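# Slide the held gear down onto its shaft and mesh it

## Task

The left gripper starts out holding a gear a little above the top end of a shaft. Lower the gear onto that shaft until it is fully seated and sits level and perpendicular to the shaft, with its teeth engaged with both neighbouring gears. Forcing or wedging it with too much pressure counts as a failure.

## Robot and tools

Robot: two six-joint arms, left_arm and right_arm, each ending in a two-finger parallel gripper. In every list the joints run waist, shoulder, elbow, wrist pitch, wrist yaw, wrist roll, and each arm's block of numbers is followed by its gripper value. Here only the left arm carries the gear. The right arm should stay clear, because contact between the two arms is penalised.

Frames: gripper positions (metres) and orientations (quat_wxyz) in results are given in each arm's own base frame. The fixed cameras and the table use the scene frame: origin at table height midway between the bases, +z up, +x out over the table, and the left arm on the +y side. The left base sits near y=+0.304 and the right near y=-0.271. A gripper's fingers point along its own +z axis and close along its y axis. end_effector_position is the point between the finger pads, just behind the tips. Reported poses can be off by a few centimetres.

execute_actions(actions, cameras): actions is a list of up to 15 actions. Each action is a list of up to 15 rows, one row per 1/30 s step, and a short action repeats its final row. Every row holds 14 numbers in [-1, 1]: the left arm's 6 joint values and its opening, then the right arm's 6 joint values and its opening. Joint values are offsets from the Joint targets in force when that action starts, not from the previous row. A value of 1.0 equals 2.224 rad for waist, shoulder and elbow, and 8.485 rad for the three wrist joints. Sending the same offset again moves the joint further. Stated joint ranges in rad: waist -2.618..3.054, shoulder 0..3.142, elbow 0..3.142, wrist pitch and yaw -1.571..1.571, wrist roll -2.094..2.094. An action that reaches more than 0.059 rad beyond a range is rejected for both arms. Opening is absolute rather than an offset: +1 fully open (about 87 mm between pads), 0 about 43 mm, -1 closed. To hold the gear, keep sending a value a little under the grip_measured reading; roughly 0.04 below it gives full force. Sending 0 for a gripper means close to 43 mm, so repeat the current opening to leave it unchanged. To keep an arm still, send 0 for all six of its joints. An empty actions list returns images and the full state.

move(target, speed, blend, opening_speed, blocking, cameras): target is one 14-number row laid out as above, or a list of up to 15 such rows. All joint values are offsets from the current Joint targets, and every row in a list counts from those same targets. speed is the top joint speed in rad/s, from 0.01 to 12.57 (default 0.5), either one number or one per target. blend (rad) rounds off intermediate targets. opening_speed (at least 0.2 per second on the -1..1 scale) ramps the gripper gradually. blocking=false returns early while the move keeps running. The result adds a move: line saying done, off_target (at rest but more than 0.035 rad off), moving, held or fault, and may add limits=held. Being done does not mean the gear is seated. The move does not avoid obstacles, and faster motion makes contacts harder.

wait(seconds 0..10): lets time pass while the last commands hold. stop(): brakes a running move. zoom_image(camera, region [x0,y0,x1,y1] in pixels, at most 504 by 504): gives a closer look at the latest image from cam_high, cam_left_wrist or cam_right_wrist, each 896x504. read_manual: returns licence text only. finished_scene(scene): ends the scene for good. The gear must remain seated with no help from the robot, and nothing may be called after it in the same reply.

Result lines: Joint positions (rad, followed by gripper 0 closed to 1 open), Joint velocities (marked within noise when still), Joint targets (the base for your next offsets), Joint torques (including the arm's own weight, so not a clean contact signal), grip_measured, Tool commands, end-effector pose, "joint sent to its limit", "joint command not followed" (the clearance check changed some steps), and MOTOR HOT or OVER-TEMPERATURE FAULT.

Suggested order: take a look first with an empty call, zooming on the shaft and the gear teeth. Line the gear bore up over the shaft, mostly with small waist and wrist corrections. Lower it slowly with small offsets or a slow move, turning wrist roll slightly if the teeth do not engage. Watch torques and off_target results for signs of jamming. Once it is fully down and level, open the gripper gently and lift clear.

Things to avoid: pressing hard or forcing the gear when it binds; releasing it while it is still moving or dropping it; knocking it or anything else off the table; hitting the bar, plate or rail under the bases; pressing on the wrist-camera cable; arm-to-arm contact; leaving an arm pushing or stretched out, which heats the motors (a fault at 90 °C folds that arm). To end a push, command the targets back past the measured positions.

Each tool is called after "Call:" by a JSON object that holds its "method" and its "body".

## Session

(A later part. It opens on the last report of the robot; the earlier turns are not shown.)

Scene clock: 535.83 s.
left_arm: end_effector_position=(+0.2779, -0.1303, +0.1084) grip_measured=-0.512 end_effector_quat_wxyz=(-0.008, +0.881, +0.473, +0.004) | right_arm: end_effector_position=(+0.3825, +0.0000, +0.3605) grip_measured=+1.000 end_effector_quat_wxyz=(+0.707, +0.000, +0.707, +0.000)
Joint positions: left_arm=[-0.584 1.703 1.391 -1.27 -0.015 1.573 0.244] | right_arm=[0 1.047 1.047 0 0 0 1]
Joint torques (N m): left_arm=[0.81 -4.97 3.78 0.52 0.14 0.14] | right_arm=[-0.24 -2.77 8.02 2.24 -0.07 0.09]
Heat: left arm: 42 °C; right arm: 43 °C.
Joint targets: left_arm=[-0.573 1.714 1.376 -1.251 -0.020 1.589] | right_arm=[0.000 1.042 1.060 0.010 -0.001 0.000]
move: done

Call:
{"method": "wait", "body": {"seconds": 0.1, "cameras": ["cam_left_wrist"]}}

Call:
{"method": "zoom_image", "body": {"camera": "cam_left_wrist", "region": [490, 130, 590, 230]}}

Call:
{"method": "zoom_image", "body": {"camera": "cam_left_wrist", "region": [510, 210, 610, 310]}}

Scene clock: 544.50 s.
left_arm: end_effector_position=(+0.2779, -0.1303, +0.1084) grip_measured=-0.512 end_effector_quat_wxyz=(-0.008, +0.881, +0.473, +0.004) | right_arm: end_effector_position=(+0.3825, +0.0000, +0.3605) grip_measured=+1.000 end_effector_quat_wxyz=(+0.707, +0.000, +0.707, +0.000)
Joint positions: left_arm=[-0.584 1.703 1.391 -1.27 -0.015 1.573 0.244] | right_arm=[0 1.047 1.047 0 0 0 1]
Joint torques (N m): left_arm=[0.79 -4.94 3.78 0.53 0.13 0.17] | right_arm=[-0.24 -2.76 8.01 2.24 -0.06 0.09]
Heat: left arm: 41 °C; right arm: 43 °C.
Joint targets: left_arm=[-0.573 1.714 1.376 -1.251 -0.020 1.589] | right_arm=[0.000 1.042 1.060 0.010 -0.001 0.000]
Tool commands: left_gripper/opening=-1.0 right_gripper/opening=+1.0
wait: 0.10 s; at rest from the start
camera_calibration:
cam_left_wrist: T_world_to_cam=[[-0.831303, 0.555788, 0.0059862, 0.301346], [0.344872, 0.507326, 0.789736, -0.096124], [0.435889, 0.658574, -0.613418, 0.172657], [0, 0, 0, 1]] pos_world=[0.208401, -0.232426, 0.18002]
Images, in order (width x height): cam_left_wrist 896x504.

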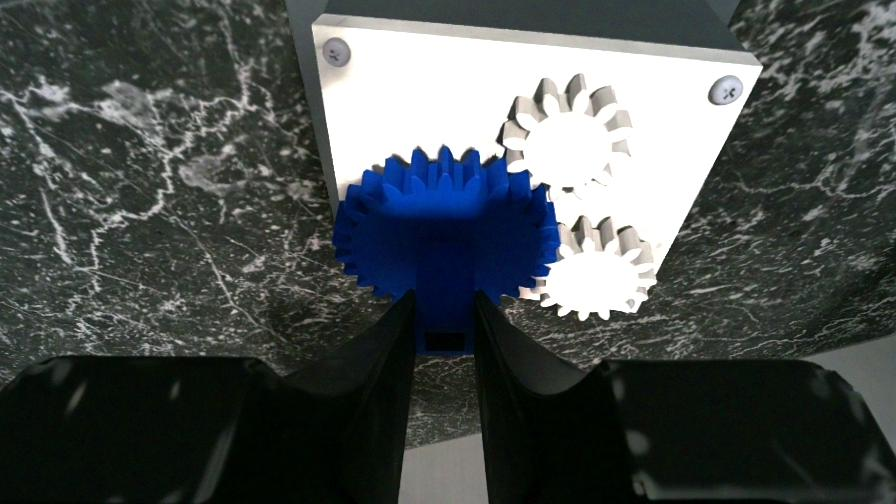

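Scaled by 5.040 from the camera's 896x504 image, which has a finer 1280x720 frame.

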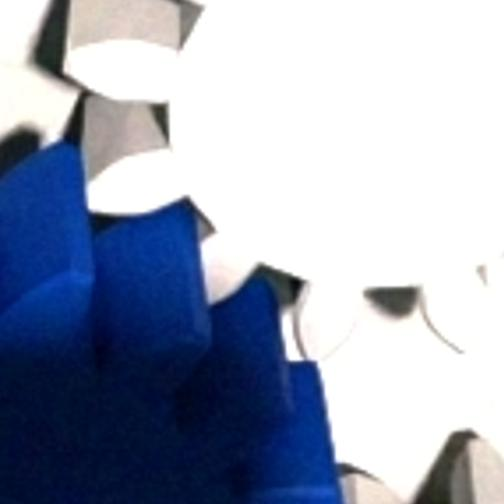

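Scaled by 5.040 from the camera's 896x504 image, which has a finer 1280x720 frame.

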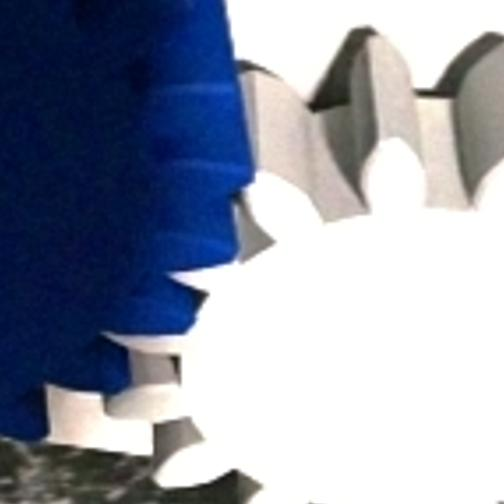

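Call:
{"method": "move", "body": {"target": [0,-0.0252,-0.0044,0.0002,0,0.0059,-1,0,0,0,0,0,0,1], "speed": 0.1}}

Scene clock: 553.80 s.
left_arm: end_effector_position=(+0.2777, -0.1302, +0.1085) grip_measured=-0.512 end_effector_quat_wxyz=(-0.006, +0.892, +0.453, +0.005) | right_arm: end_effector_position=(+0.3825, +0.0000, +0.3605) grip_measured=+1.000 end_effector_quat_wxyz=(+0.707, +0.000, +0.707, +0.000)
Joint positions: left_arm=[-0.584 1.689 1.376 -1.263 -0.015 1.618 0.244] | right_arm=[0 1.047 1.047 0 0 0 1]
Joint torques (N m): left_arm=[0.85 -8.2 4.31 0.47 0.13 0.19] | right_arm=[-0.24 -2.76 8.01 2.24 -0.07 0.09]
Heat: left arm: 40 °C; right arm: 43 °C.
Joint targets: left_arm=[-0.573 1.658 1.365 -1.249 -0.020 1.639] | right_arm=[0.000 1.042 1.060 0.010 -0.001 0.000]
move: done

Call:
{"method": "move", "body": {"target": [0,-0.0036,-0.0065,0.0007,0,0.0059,-1,0,0,0,0,0,0,1], "speed": 0.1, "cameras": ["cam_left_wrist"]}}

Call:
{"method": "zoom_image", "body": {"camera": "cam_left_wrist", "region": [490, 130, 590, 230]}}

Call:
{"method": "zoom_image", "body": {"camera": "cam_left_wrist", "region": [510, 210, 610, 310]}}

Scene clock: 565.23 s.
left_arm: end_effector_position=(+0.2776, -0.1303, +0.1085) grip_measured=-0.512 end_effector_quat_wxyz=(-0.004, +0.902, +0.432, +0.006) | right_arm: end_effector_position=(+0.3825, +0.0000, +0.3605) grip_measured=+1.000 end_effector_quat_wxyz=(+0.707, +0.000, +0.707, +0.000)
Joint positions: left_arm=[-0.584 1.678 1.364 -1.258 -0.015 1.664 0.244] | right_arm=[0 1.047 1.047 0 0 0 1]
Joint torques (N m): left_arm=[0.84 -7.86 4.26 0.49 0.14 0.25] | right_arm=[-0.24 -2.77 8.02 2.24 -0.07 0.09]
Heat: left arm: 41 °C; right arm: 43 °C.
Joint targets: left_arm=[-0.573 1.650 1.351 -1.243 -0.020 1.689] | right_arm=[0.000 1.042 1.060 0.010 -0.001 0.000]
move: done
camera_calibration:
cam_left_wrist: T_world_to_cam=[[-0.777271, 0.629161, -0.0025338, 0.296523], [0.384409, 0.478083, 0.789725, -0.110871], [0.498076, 0.612856, -0.613455, 0.149653], [0, 0, 0, 1]] pos_world=[0.19856, -0.225271, 0.180114]
Images, in order (width x height): cam_left_wrist 896x504.

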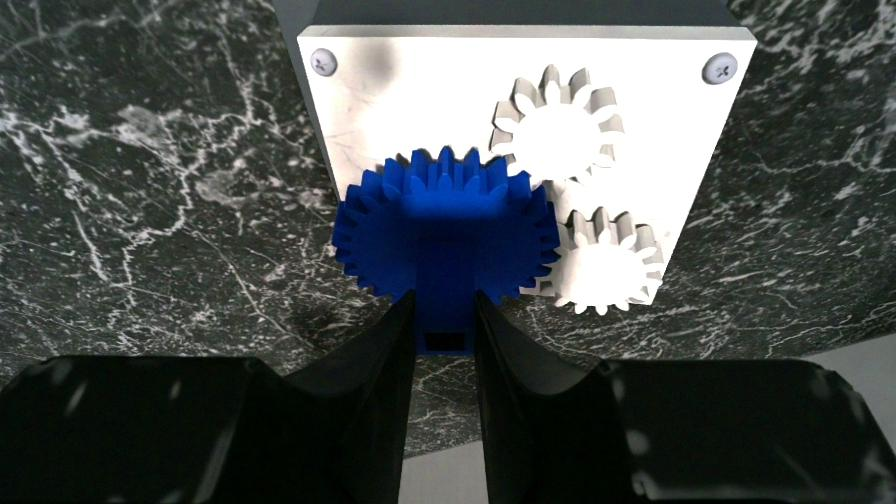

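Scaled by 5.040 from the camera's 896x504 image, which has a finer 1280x720 frame.

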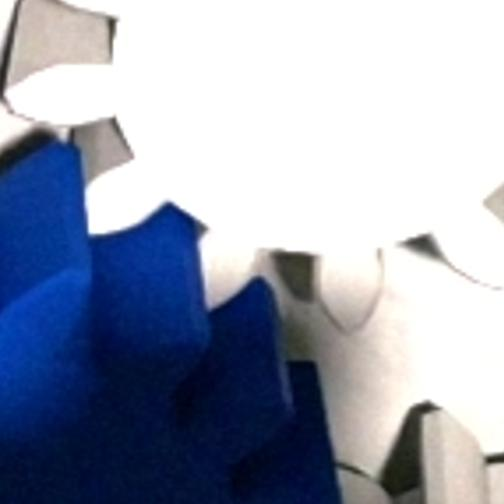

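Scaled by 5.040 from the camera's 896x504 image, which has a finer 1280x720 frame.

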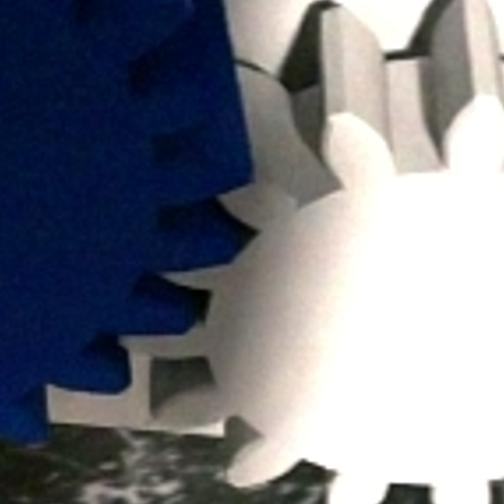

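Call:
{"method": "move", "body": {"target": [[0,0,0.0189,-0.0047,0,0,-1,0,0,0,0,0,0,1],[0,-0.0029,0.0189,-0.0047,0,0.0047,-1,0,0,0,0,0,0,1],[0,-0.0029,-0.0054,0.0009,0,0.0047,-1,0,0,0,0,0,0,1]], "speed": 0.1, "cameras": ["cam_left_wrist"]}}

Call:
{"method": "zoom_image", "body": {"camera": "cam_left_wrist", "region": [490, 130, 590, 230]}}

Call:
{"method": "zoom_image", "body": {"camera": "cam_left_wrist", "region": [510, 210, 610, 310]}}

Scene clock: 585.47 s.
left_arm: end_effector_position=(+0.2775, -0.1305, +0.1085) grip_measured=-0.512 end_effector_quat_wxyz=(-0.004, +0.911, +0.411, +0.007) | right_arm: end_effector_position=(+0.3825, +0.0000, +0.3605) grip_measured=+1.000 end_effector_quat_wxyz=(+0.707, +0.000, +0.707, +0.000)
Joint positions: left_arm=[-0.584 1.669 1.354 -1.254 -0.015 1.71 0.244] | right_arm=[0 1.047 1.047 0 0 0 1]
Joint torques (N m): left_arm=[0.9 -7.64 4.01 0.56 0.11 0.19] | right_arm=[-0.24 -2.77 8.02 2.24 -0.07 0.09]
Heat: left arm: 42 °C; right arm: 43 °C.
Joint targets: left_arm=[-0.573 1.644 1.339 -1.235 -0.020 1.729] | right_arm=[0.000 1.042 1.060 0.010 -0.001 0.000]
move: done
camera_calibration:
cam_left_wrist: T_world_to_cam=[[-0.74742, 0.664339, -0.00414672, 0.293122], [0.405028, 0.46061, 0.789804, -0.11869], [0.526608, 0.588636, -0.613345, 0.138676], [0, 0, 0, 1]] pos_world=[0.19413, -0.221693, 0.180013]
Images, in order (width x height): cam_left_wrist 896x504.

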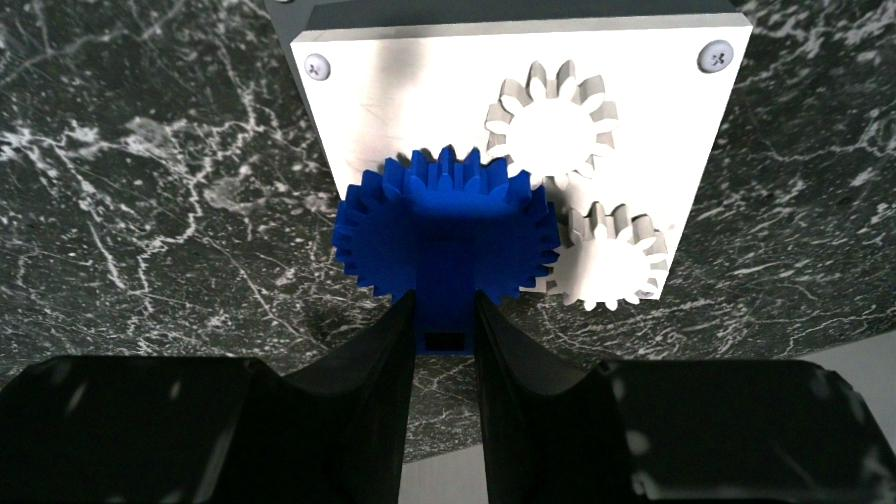

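Scaled by 5.040 from the camera's 896x504 image, which has a finer 1280x720 frame.

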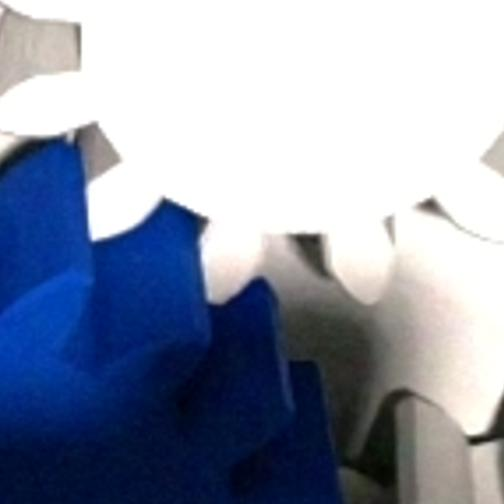

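Scaled by 5.040 from the camera's 896x504 image, which has a finer 1280x720 frame.

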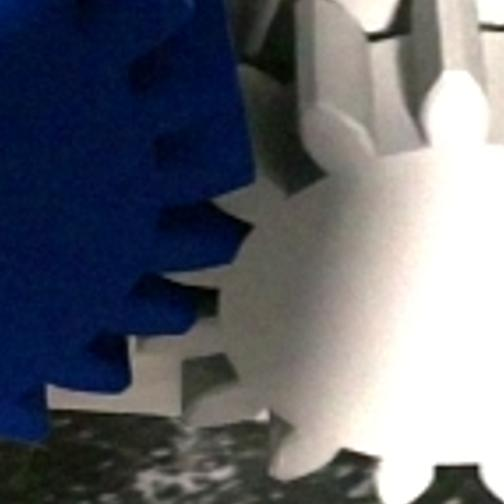

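Call:
{"method": "move", "body": {"target": [[0,0,0.0189,-0.0052,0,0,-1,0,0,0,0,0,0,1],[0.0007,-0.0014,0.0172,-0.0052,0,0.0002,-1,0,0,0,0,0,0,1],[0.0007,-0.0014,-0.0026,-0.0003,0,0.0002,-1,0,0,0,0,0,0,1]], "speed": 0.1}}

Scene clock: 606.93 s.
left_arm: end_effector_position=(+0.2773, -0.1304, +0.1084) grip_measured=-0.512 end_effector_quat_wxyz=(-0.002, +0.912, +0.410, +0.008) | right_arm: end_effector_position=(+0.3825, +0.0000, +0.3605) grip_measured=+1.000 end_effector_quat_wxyz=(+0.707, +0.000, +0.707, +0.000)
Joint positions: left_arm=[-0.584 1.665 1.349 -1.251 -0.015 1.713 0.244] | right_arm=[0 1.047 1.047 0 0 0 1]
Joint torques (N m): left_arm=[0.96 -7.6 3.95 0.49 0.12 0.15] | right_arm=[-0.24 -2.76 8.02 2.24 -0.06 0.1]
Heat: left arm: 42 °C; right arm: 43 °C.
Joint targets: left_arm=[-0.572 1.641 1.334 -1.238 -0.020 1.731] | right_arm=[0.000 1.042 1.060 0.010 -0.001 0.000]
move: done

Call:
{"method": "wait", "body": {"seconds": 0.1, "cameras": ["cam_high"]}}

Call:
{"method": "zoom_image", "body": {"camera": "cam_high", "region": [496, 236, 540, 276]}}

Call:
{"method": "zoom_image", "body": {"camera": "cam_high", "region": [482, 220, 562, 300]}}

Scene clock: 611.43 s.
left_arm: end_effector_position=(+0.2772, -0.1304, +0.1083) grip_measured=-0.512 end_effector_quat_wxyz=(-0.003, +0.912, +0.410, +0.008) | right_arm: end_effector_position=(+0.3825, +0.0000, +0.3605) grip_measured=+1.000 end_effector_quat_wxyz=(+0.707, +0.000, +0.707, +0.000)
Joint positions: left_arm=[-0.584 1.665 1.349 -1.251 -0.015 1.713 0.244] | right_arm=[0 1.047 1.047 0 0 0 1]
Joint torques (N m): left_arm=[0.88 -7.51 3.92 0.5 0.14 0.15] | right_arm=[-0.24 -2.77 8.02 2.24 -0.07 0.09]
Heat: left arm: 42 °C; right arm: 43 °C.
Joint targets: left_arm=[-0.572 1.641 1.333 -1.238 -0.020 1.731] | right_arm=[0.000 1.042 1.060 0.010 -0.001 0.000]
Tool commands: left_gripper/opening=-1.0 right_gripper/opening=+1.0
wait: 0.10 s; at rest from the start
Images, in order (width x height): cam_high 896x504.

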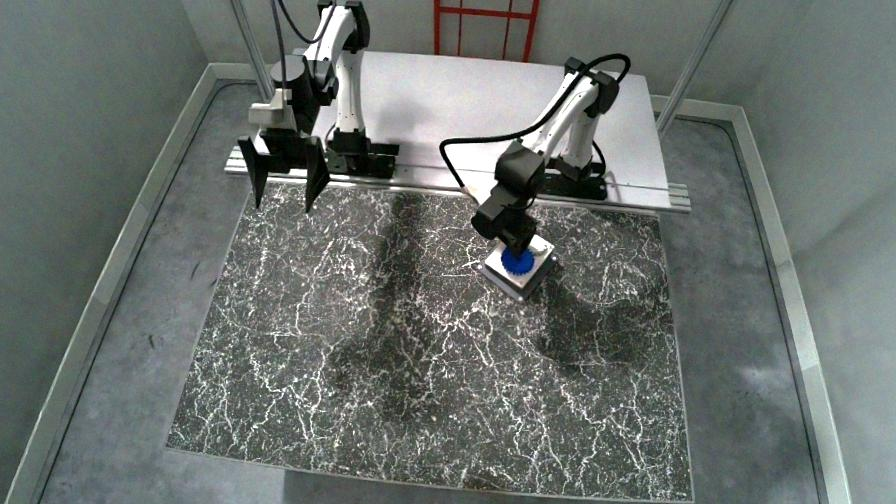

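Scaled by 11.455 from the camera's 896x504 image, which has a finer 1280x720 frame.

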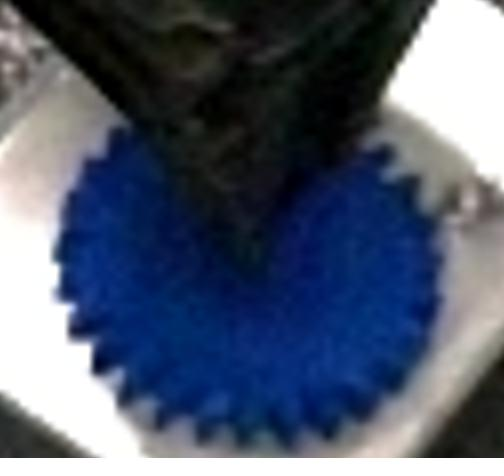

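Scaled by 6.300 from the camera's 896x504 image, which has a finer 1280x720 frame.

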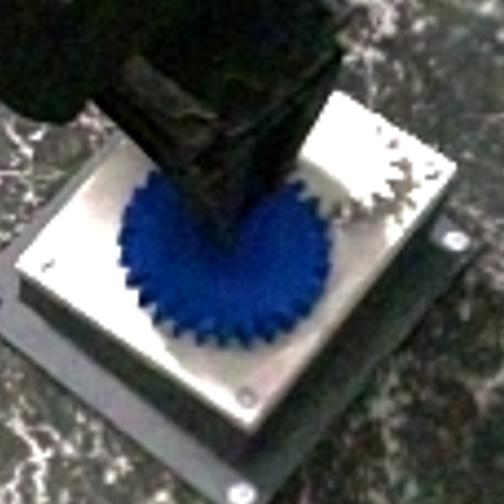

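Call:
{"method": "move", "body": {"target": [0,0.012,0.0121,-0.0035,0,0,-1,0,0,0,0,0,0,1], "speed": 0.1}}

Call:
{"method": "move", "body": {"target": [0,0,0,0,0,0,-0.3,0,0,0,0,0,0,1], "opening_speed": 0.3, "cameras": ["cam_high","cam_left_wrist"]}}

Call:
{"method": "zoom_image", "body": {"camera": "cam_high", "region": [482, 220, 562, 300]}}

Call:
{"method": "zoom_image", "body": {"camera": "cam_left_wrist", "region": [300, 60, 700, 380]}}

Scene clock: 710.87 s.
left_arm: end_effector_position=(+0.2772, -0.1304, +0.1083) grip_measured=-0.512 end_effector_quat_wxyz=(-0.003, +0.912, +0.410, +0.008) | right_arm: end_effector_position=(+0.3825, +0.0000, +0.3605) grip_measured=+1.000 end_effector_quat_wxyz=(+0.707, +0.000, +0.707, +0.000)
Joint positions: left_arm=[-0.584 1.665 1.349 -1.251 -0.015 1.713 0.244] | right_arm=[0 1.047 1.047 0 0 0 1]
Joint torques (N m): left_arm=[0.95 -5.44 6.05 0.21 0.14 0.16] | right_arm=[-0.24 -2.76 8.02 2.24 -0.06 0.09]
Heat: left arm: 40 °C; right arm: 43 °C.
Joint targets: left_arm=[-0.572 1.667 1.360 -1.267 -0.020 1.731] | right_arm=[0.000 1.042 1.060 0.010 -0.001 0.000]
move: done

Scene clock: 713.40 s.
left_arm: end_effector_position=(+0.2773, -0.1304, +0.1083) grip_measured=-0.300 end_effector_quat_wxyz=(-0.003, +0.912, +0.409, +0.008) | right_arm: end_effector_position=(+0.3825, +0.0000, +0.3605) grip_measured=+1.000 end_effector_quat_wxyz=(+0.707, +0.000, +0.707, +0.000)
Joint positions: left_arm=[-0.584 1.665 1.349 -1.251 -0.015 1.715 0.35] | right_arm=[0 1.047 1.047 0 0 0 1]
Joint torques (N m): left_arm=[1.02 -5.31 6.01 0.22 0.13 0.18] | right_arm=[-0.24 -2.76 8.01 2.24 -0.06 0.1]
Heat: left arm: 39 °C; right arm: 43 °C.
Joint targets: left_arm=[-0.572 1.667 1.360 -1.267 -0.020 1.731] | right_arm=[0.000 1.042 1.060 0.010 -0.001 0.000]
move: done
camera_calibration:
cam_left_wrist: T_world_to_cam=[[-0.744391, 0.667714, -0.0063184, 0.292691], [0.405637, 0.459695, 0.790025, -0.118846], [0.530415, 0.585524, -0.613043, 0.137139], [0, 0, 0, 1]] pos_world=[0.193344, -0.221099, 0.179812]
Images, in order (width x height): cam_high 896x504, cam_left_wrist 896x504.

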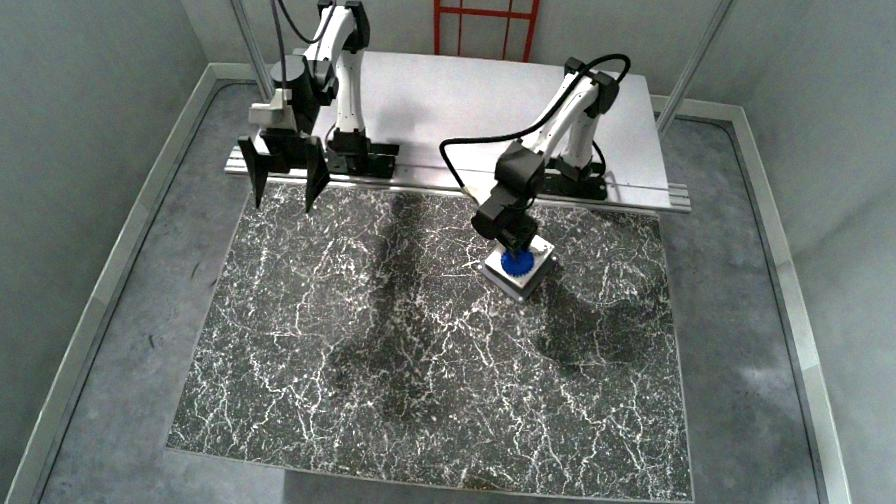

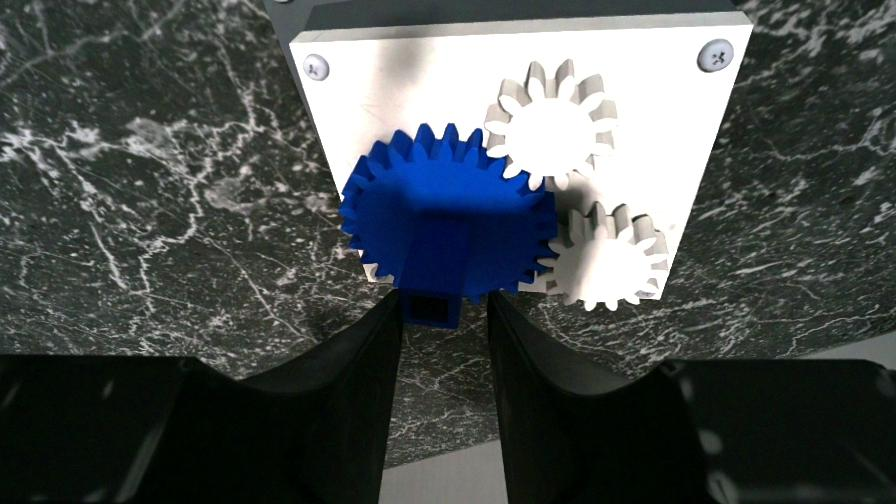

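Scaled by 6.300 from the camera's 896x504 image, which has a finer 1280x720 frame.

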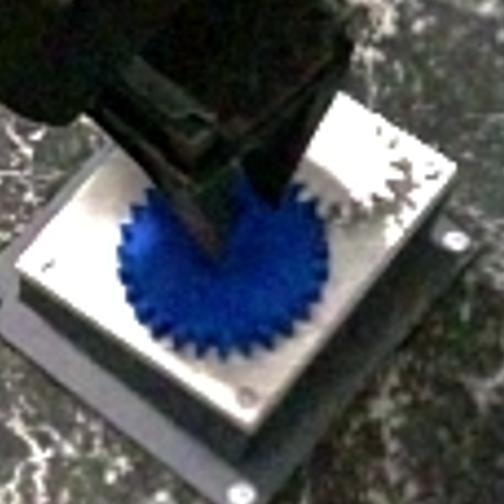

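Scaled by 1.260 from the camera's 896x504 image, which has a finer 1280x720 frame.

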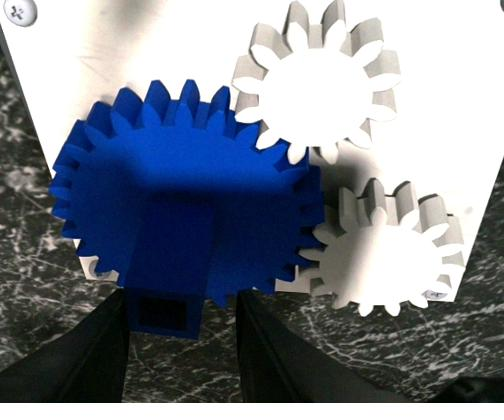

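Call:
{"method": "move", "body": {"target": [0,0,0,0,0,0,0.3,0,0,0,0,0,0,1], "opening_speed": 0.5}}

Call:
{"method": "move", "body": {"target": [0,0,0.1055,-0.028,0,0,0.3,0,0,0,0,0,0,1], "speed": 0.15, "cameras": ["cam_high","cam_left_wrist"]}}

Call:
{"method": "zoom_image", "body": {"camera": "cam_left_wrist", "region": [250, 0, 750, 400]}}

Call:
{"method": "zoom_image", "body": {"camera": "cam_high", "region": [482, 220, 562, 300]}}

Scene clock: 726.07 s.
left_arm: end_effector_position=(+0.2773, -0.1304, +0.1083) grip_measured=+0.300 end_effector_quat_wxyz=(-0.003, +0.912, +0.409, +0.008) | right_arm: end_effector_position=(+0.3825, +0.0000, +0.3605) grip_measured=+1.000 end_effector_quat_wxyz=(+0.707, +0.000, +0.707, +0.000)
Joint positions: left_arm=[-0.584 1.665 1.349 -1.251 -0.015 1.715 0.65] | right_arm=[0 1.047 1.047 0 0 0 1]
Joint torques (N m): left_arm=[1.01 -5.41 5.96 0.23 0.11 0.14] | right_arm=[-0.24 -2.77 8.02 2.24 -0.07 0.09]
Heat: left arm: 39 °C; right arm: 43 °C.
Joint targets: left_arm=[-0.572 1.667 1.360 -1.267 -0.020 1.731] | right_arm=[0.000 1.042 1.060 0.010 -0.001 0.000]
move: done

Scene clock: 728.23 s.
left_arm: end_effector_position=(+0.2740, -0.1283, +0.1651) grip_measured=+0.300 end_effector_quat_wxyz=(-0.006, +0.912, +0.409, +0.006) | right_arm: end_effector_position=(+0.3825, +0.0000, +0.3605) grip_measured=+1.000 end_effector_quat_wxyz=(+0.707, +0.000, +0.707, +0.000)
Joint positions: left_arm=[-0.584 1.665 1.574 -1.484 -0.015 1.715 0.65] | right_arm=[0 1.047 1.047 0 0 0 1]
Joint torques (N m): left_arm=[0.98 -5.42 6.68 0.11 0.13 0.12] | right_arm=[-0.24 -2.77 8.01 2.24 -0.07 0.09]
Heat: left arm: 39 °C; right arm: 43 °C.
Joint targets: left_arm=[-0.572 1.667 1.595 -1.505 -0.020 1.731] | right_arm=[0.000 1.042 1.060 0.010 -0.001 0.000]
move: done
camera_calibration:
cam_left_wrist: T_world_to_cam=[[-0.744348, 0.667791, 0.000908884, 0.288034], [0.41054, 0.456531, 0.789326, -0.164952], [0.52669, 0.587907, -0.613973, 0.17391], [0, 0, 0, 1]] pos_world=[0.19052, -0.219284, 0.236715]
Images, in order (width x height): cam_high 896x504, cam_left_wrist 896x504.

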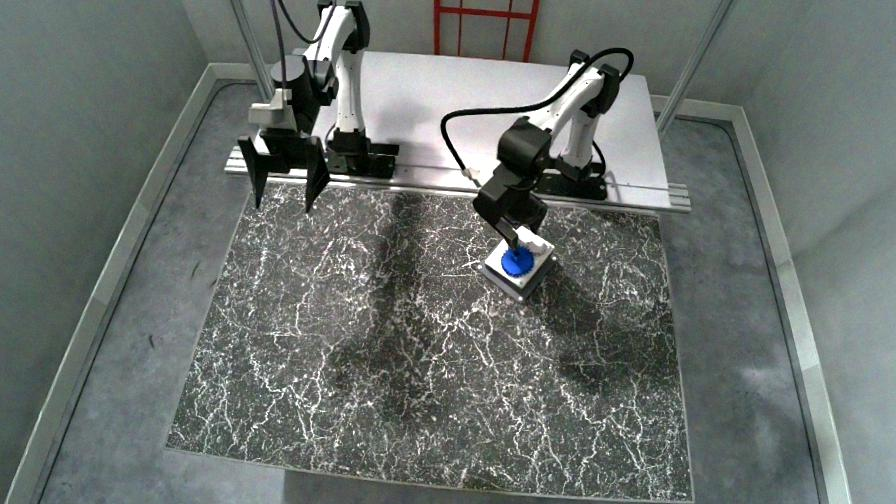

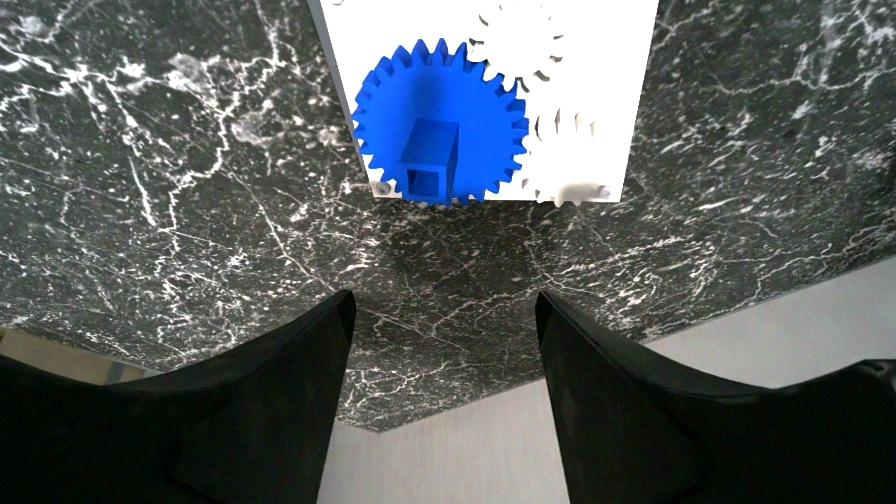

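Scaled by 1.008 from the camera's 896x504 image, which has a finer 1280x720 frame.

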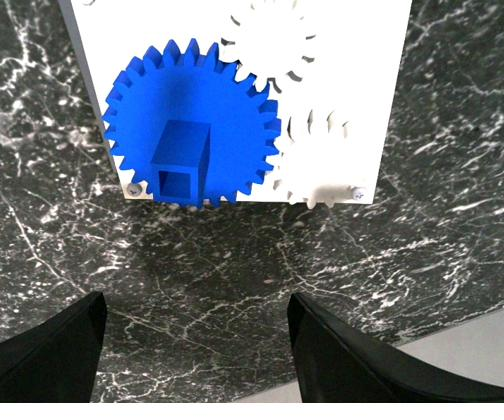

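Scaled by 6.300 from the camera's 896x504 image, which has a finer 1280x720 frame.

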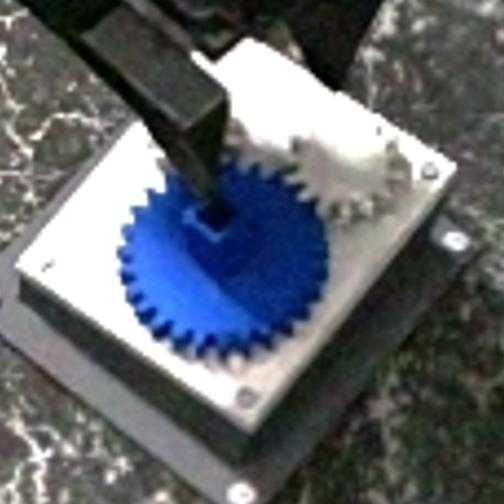

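Call:
{"method": "finished_scene", "body": {"scene": 1}}

The scene is finished: the task was done.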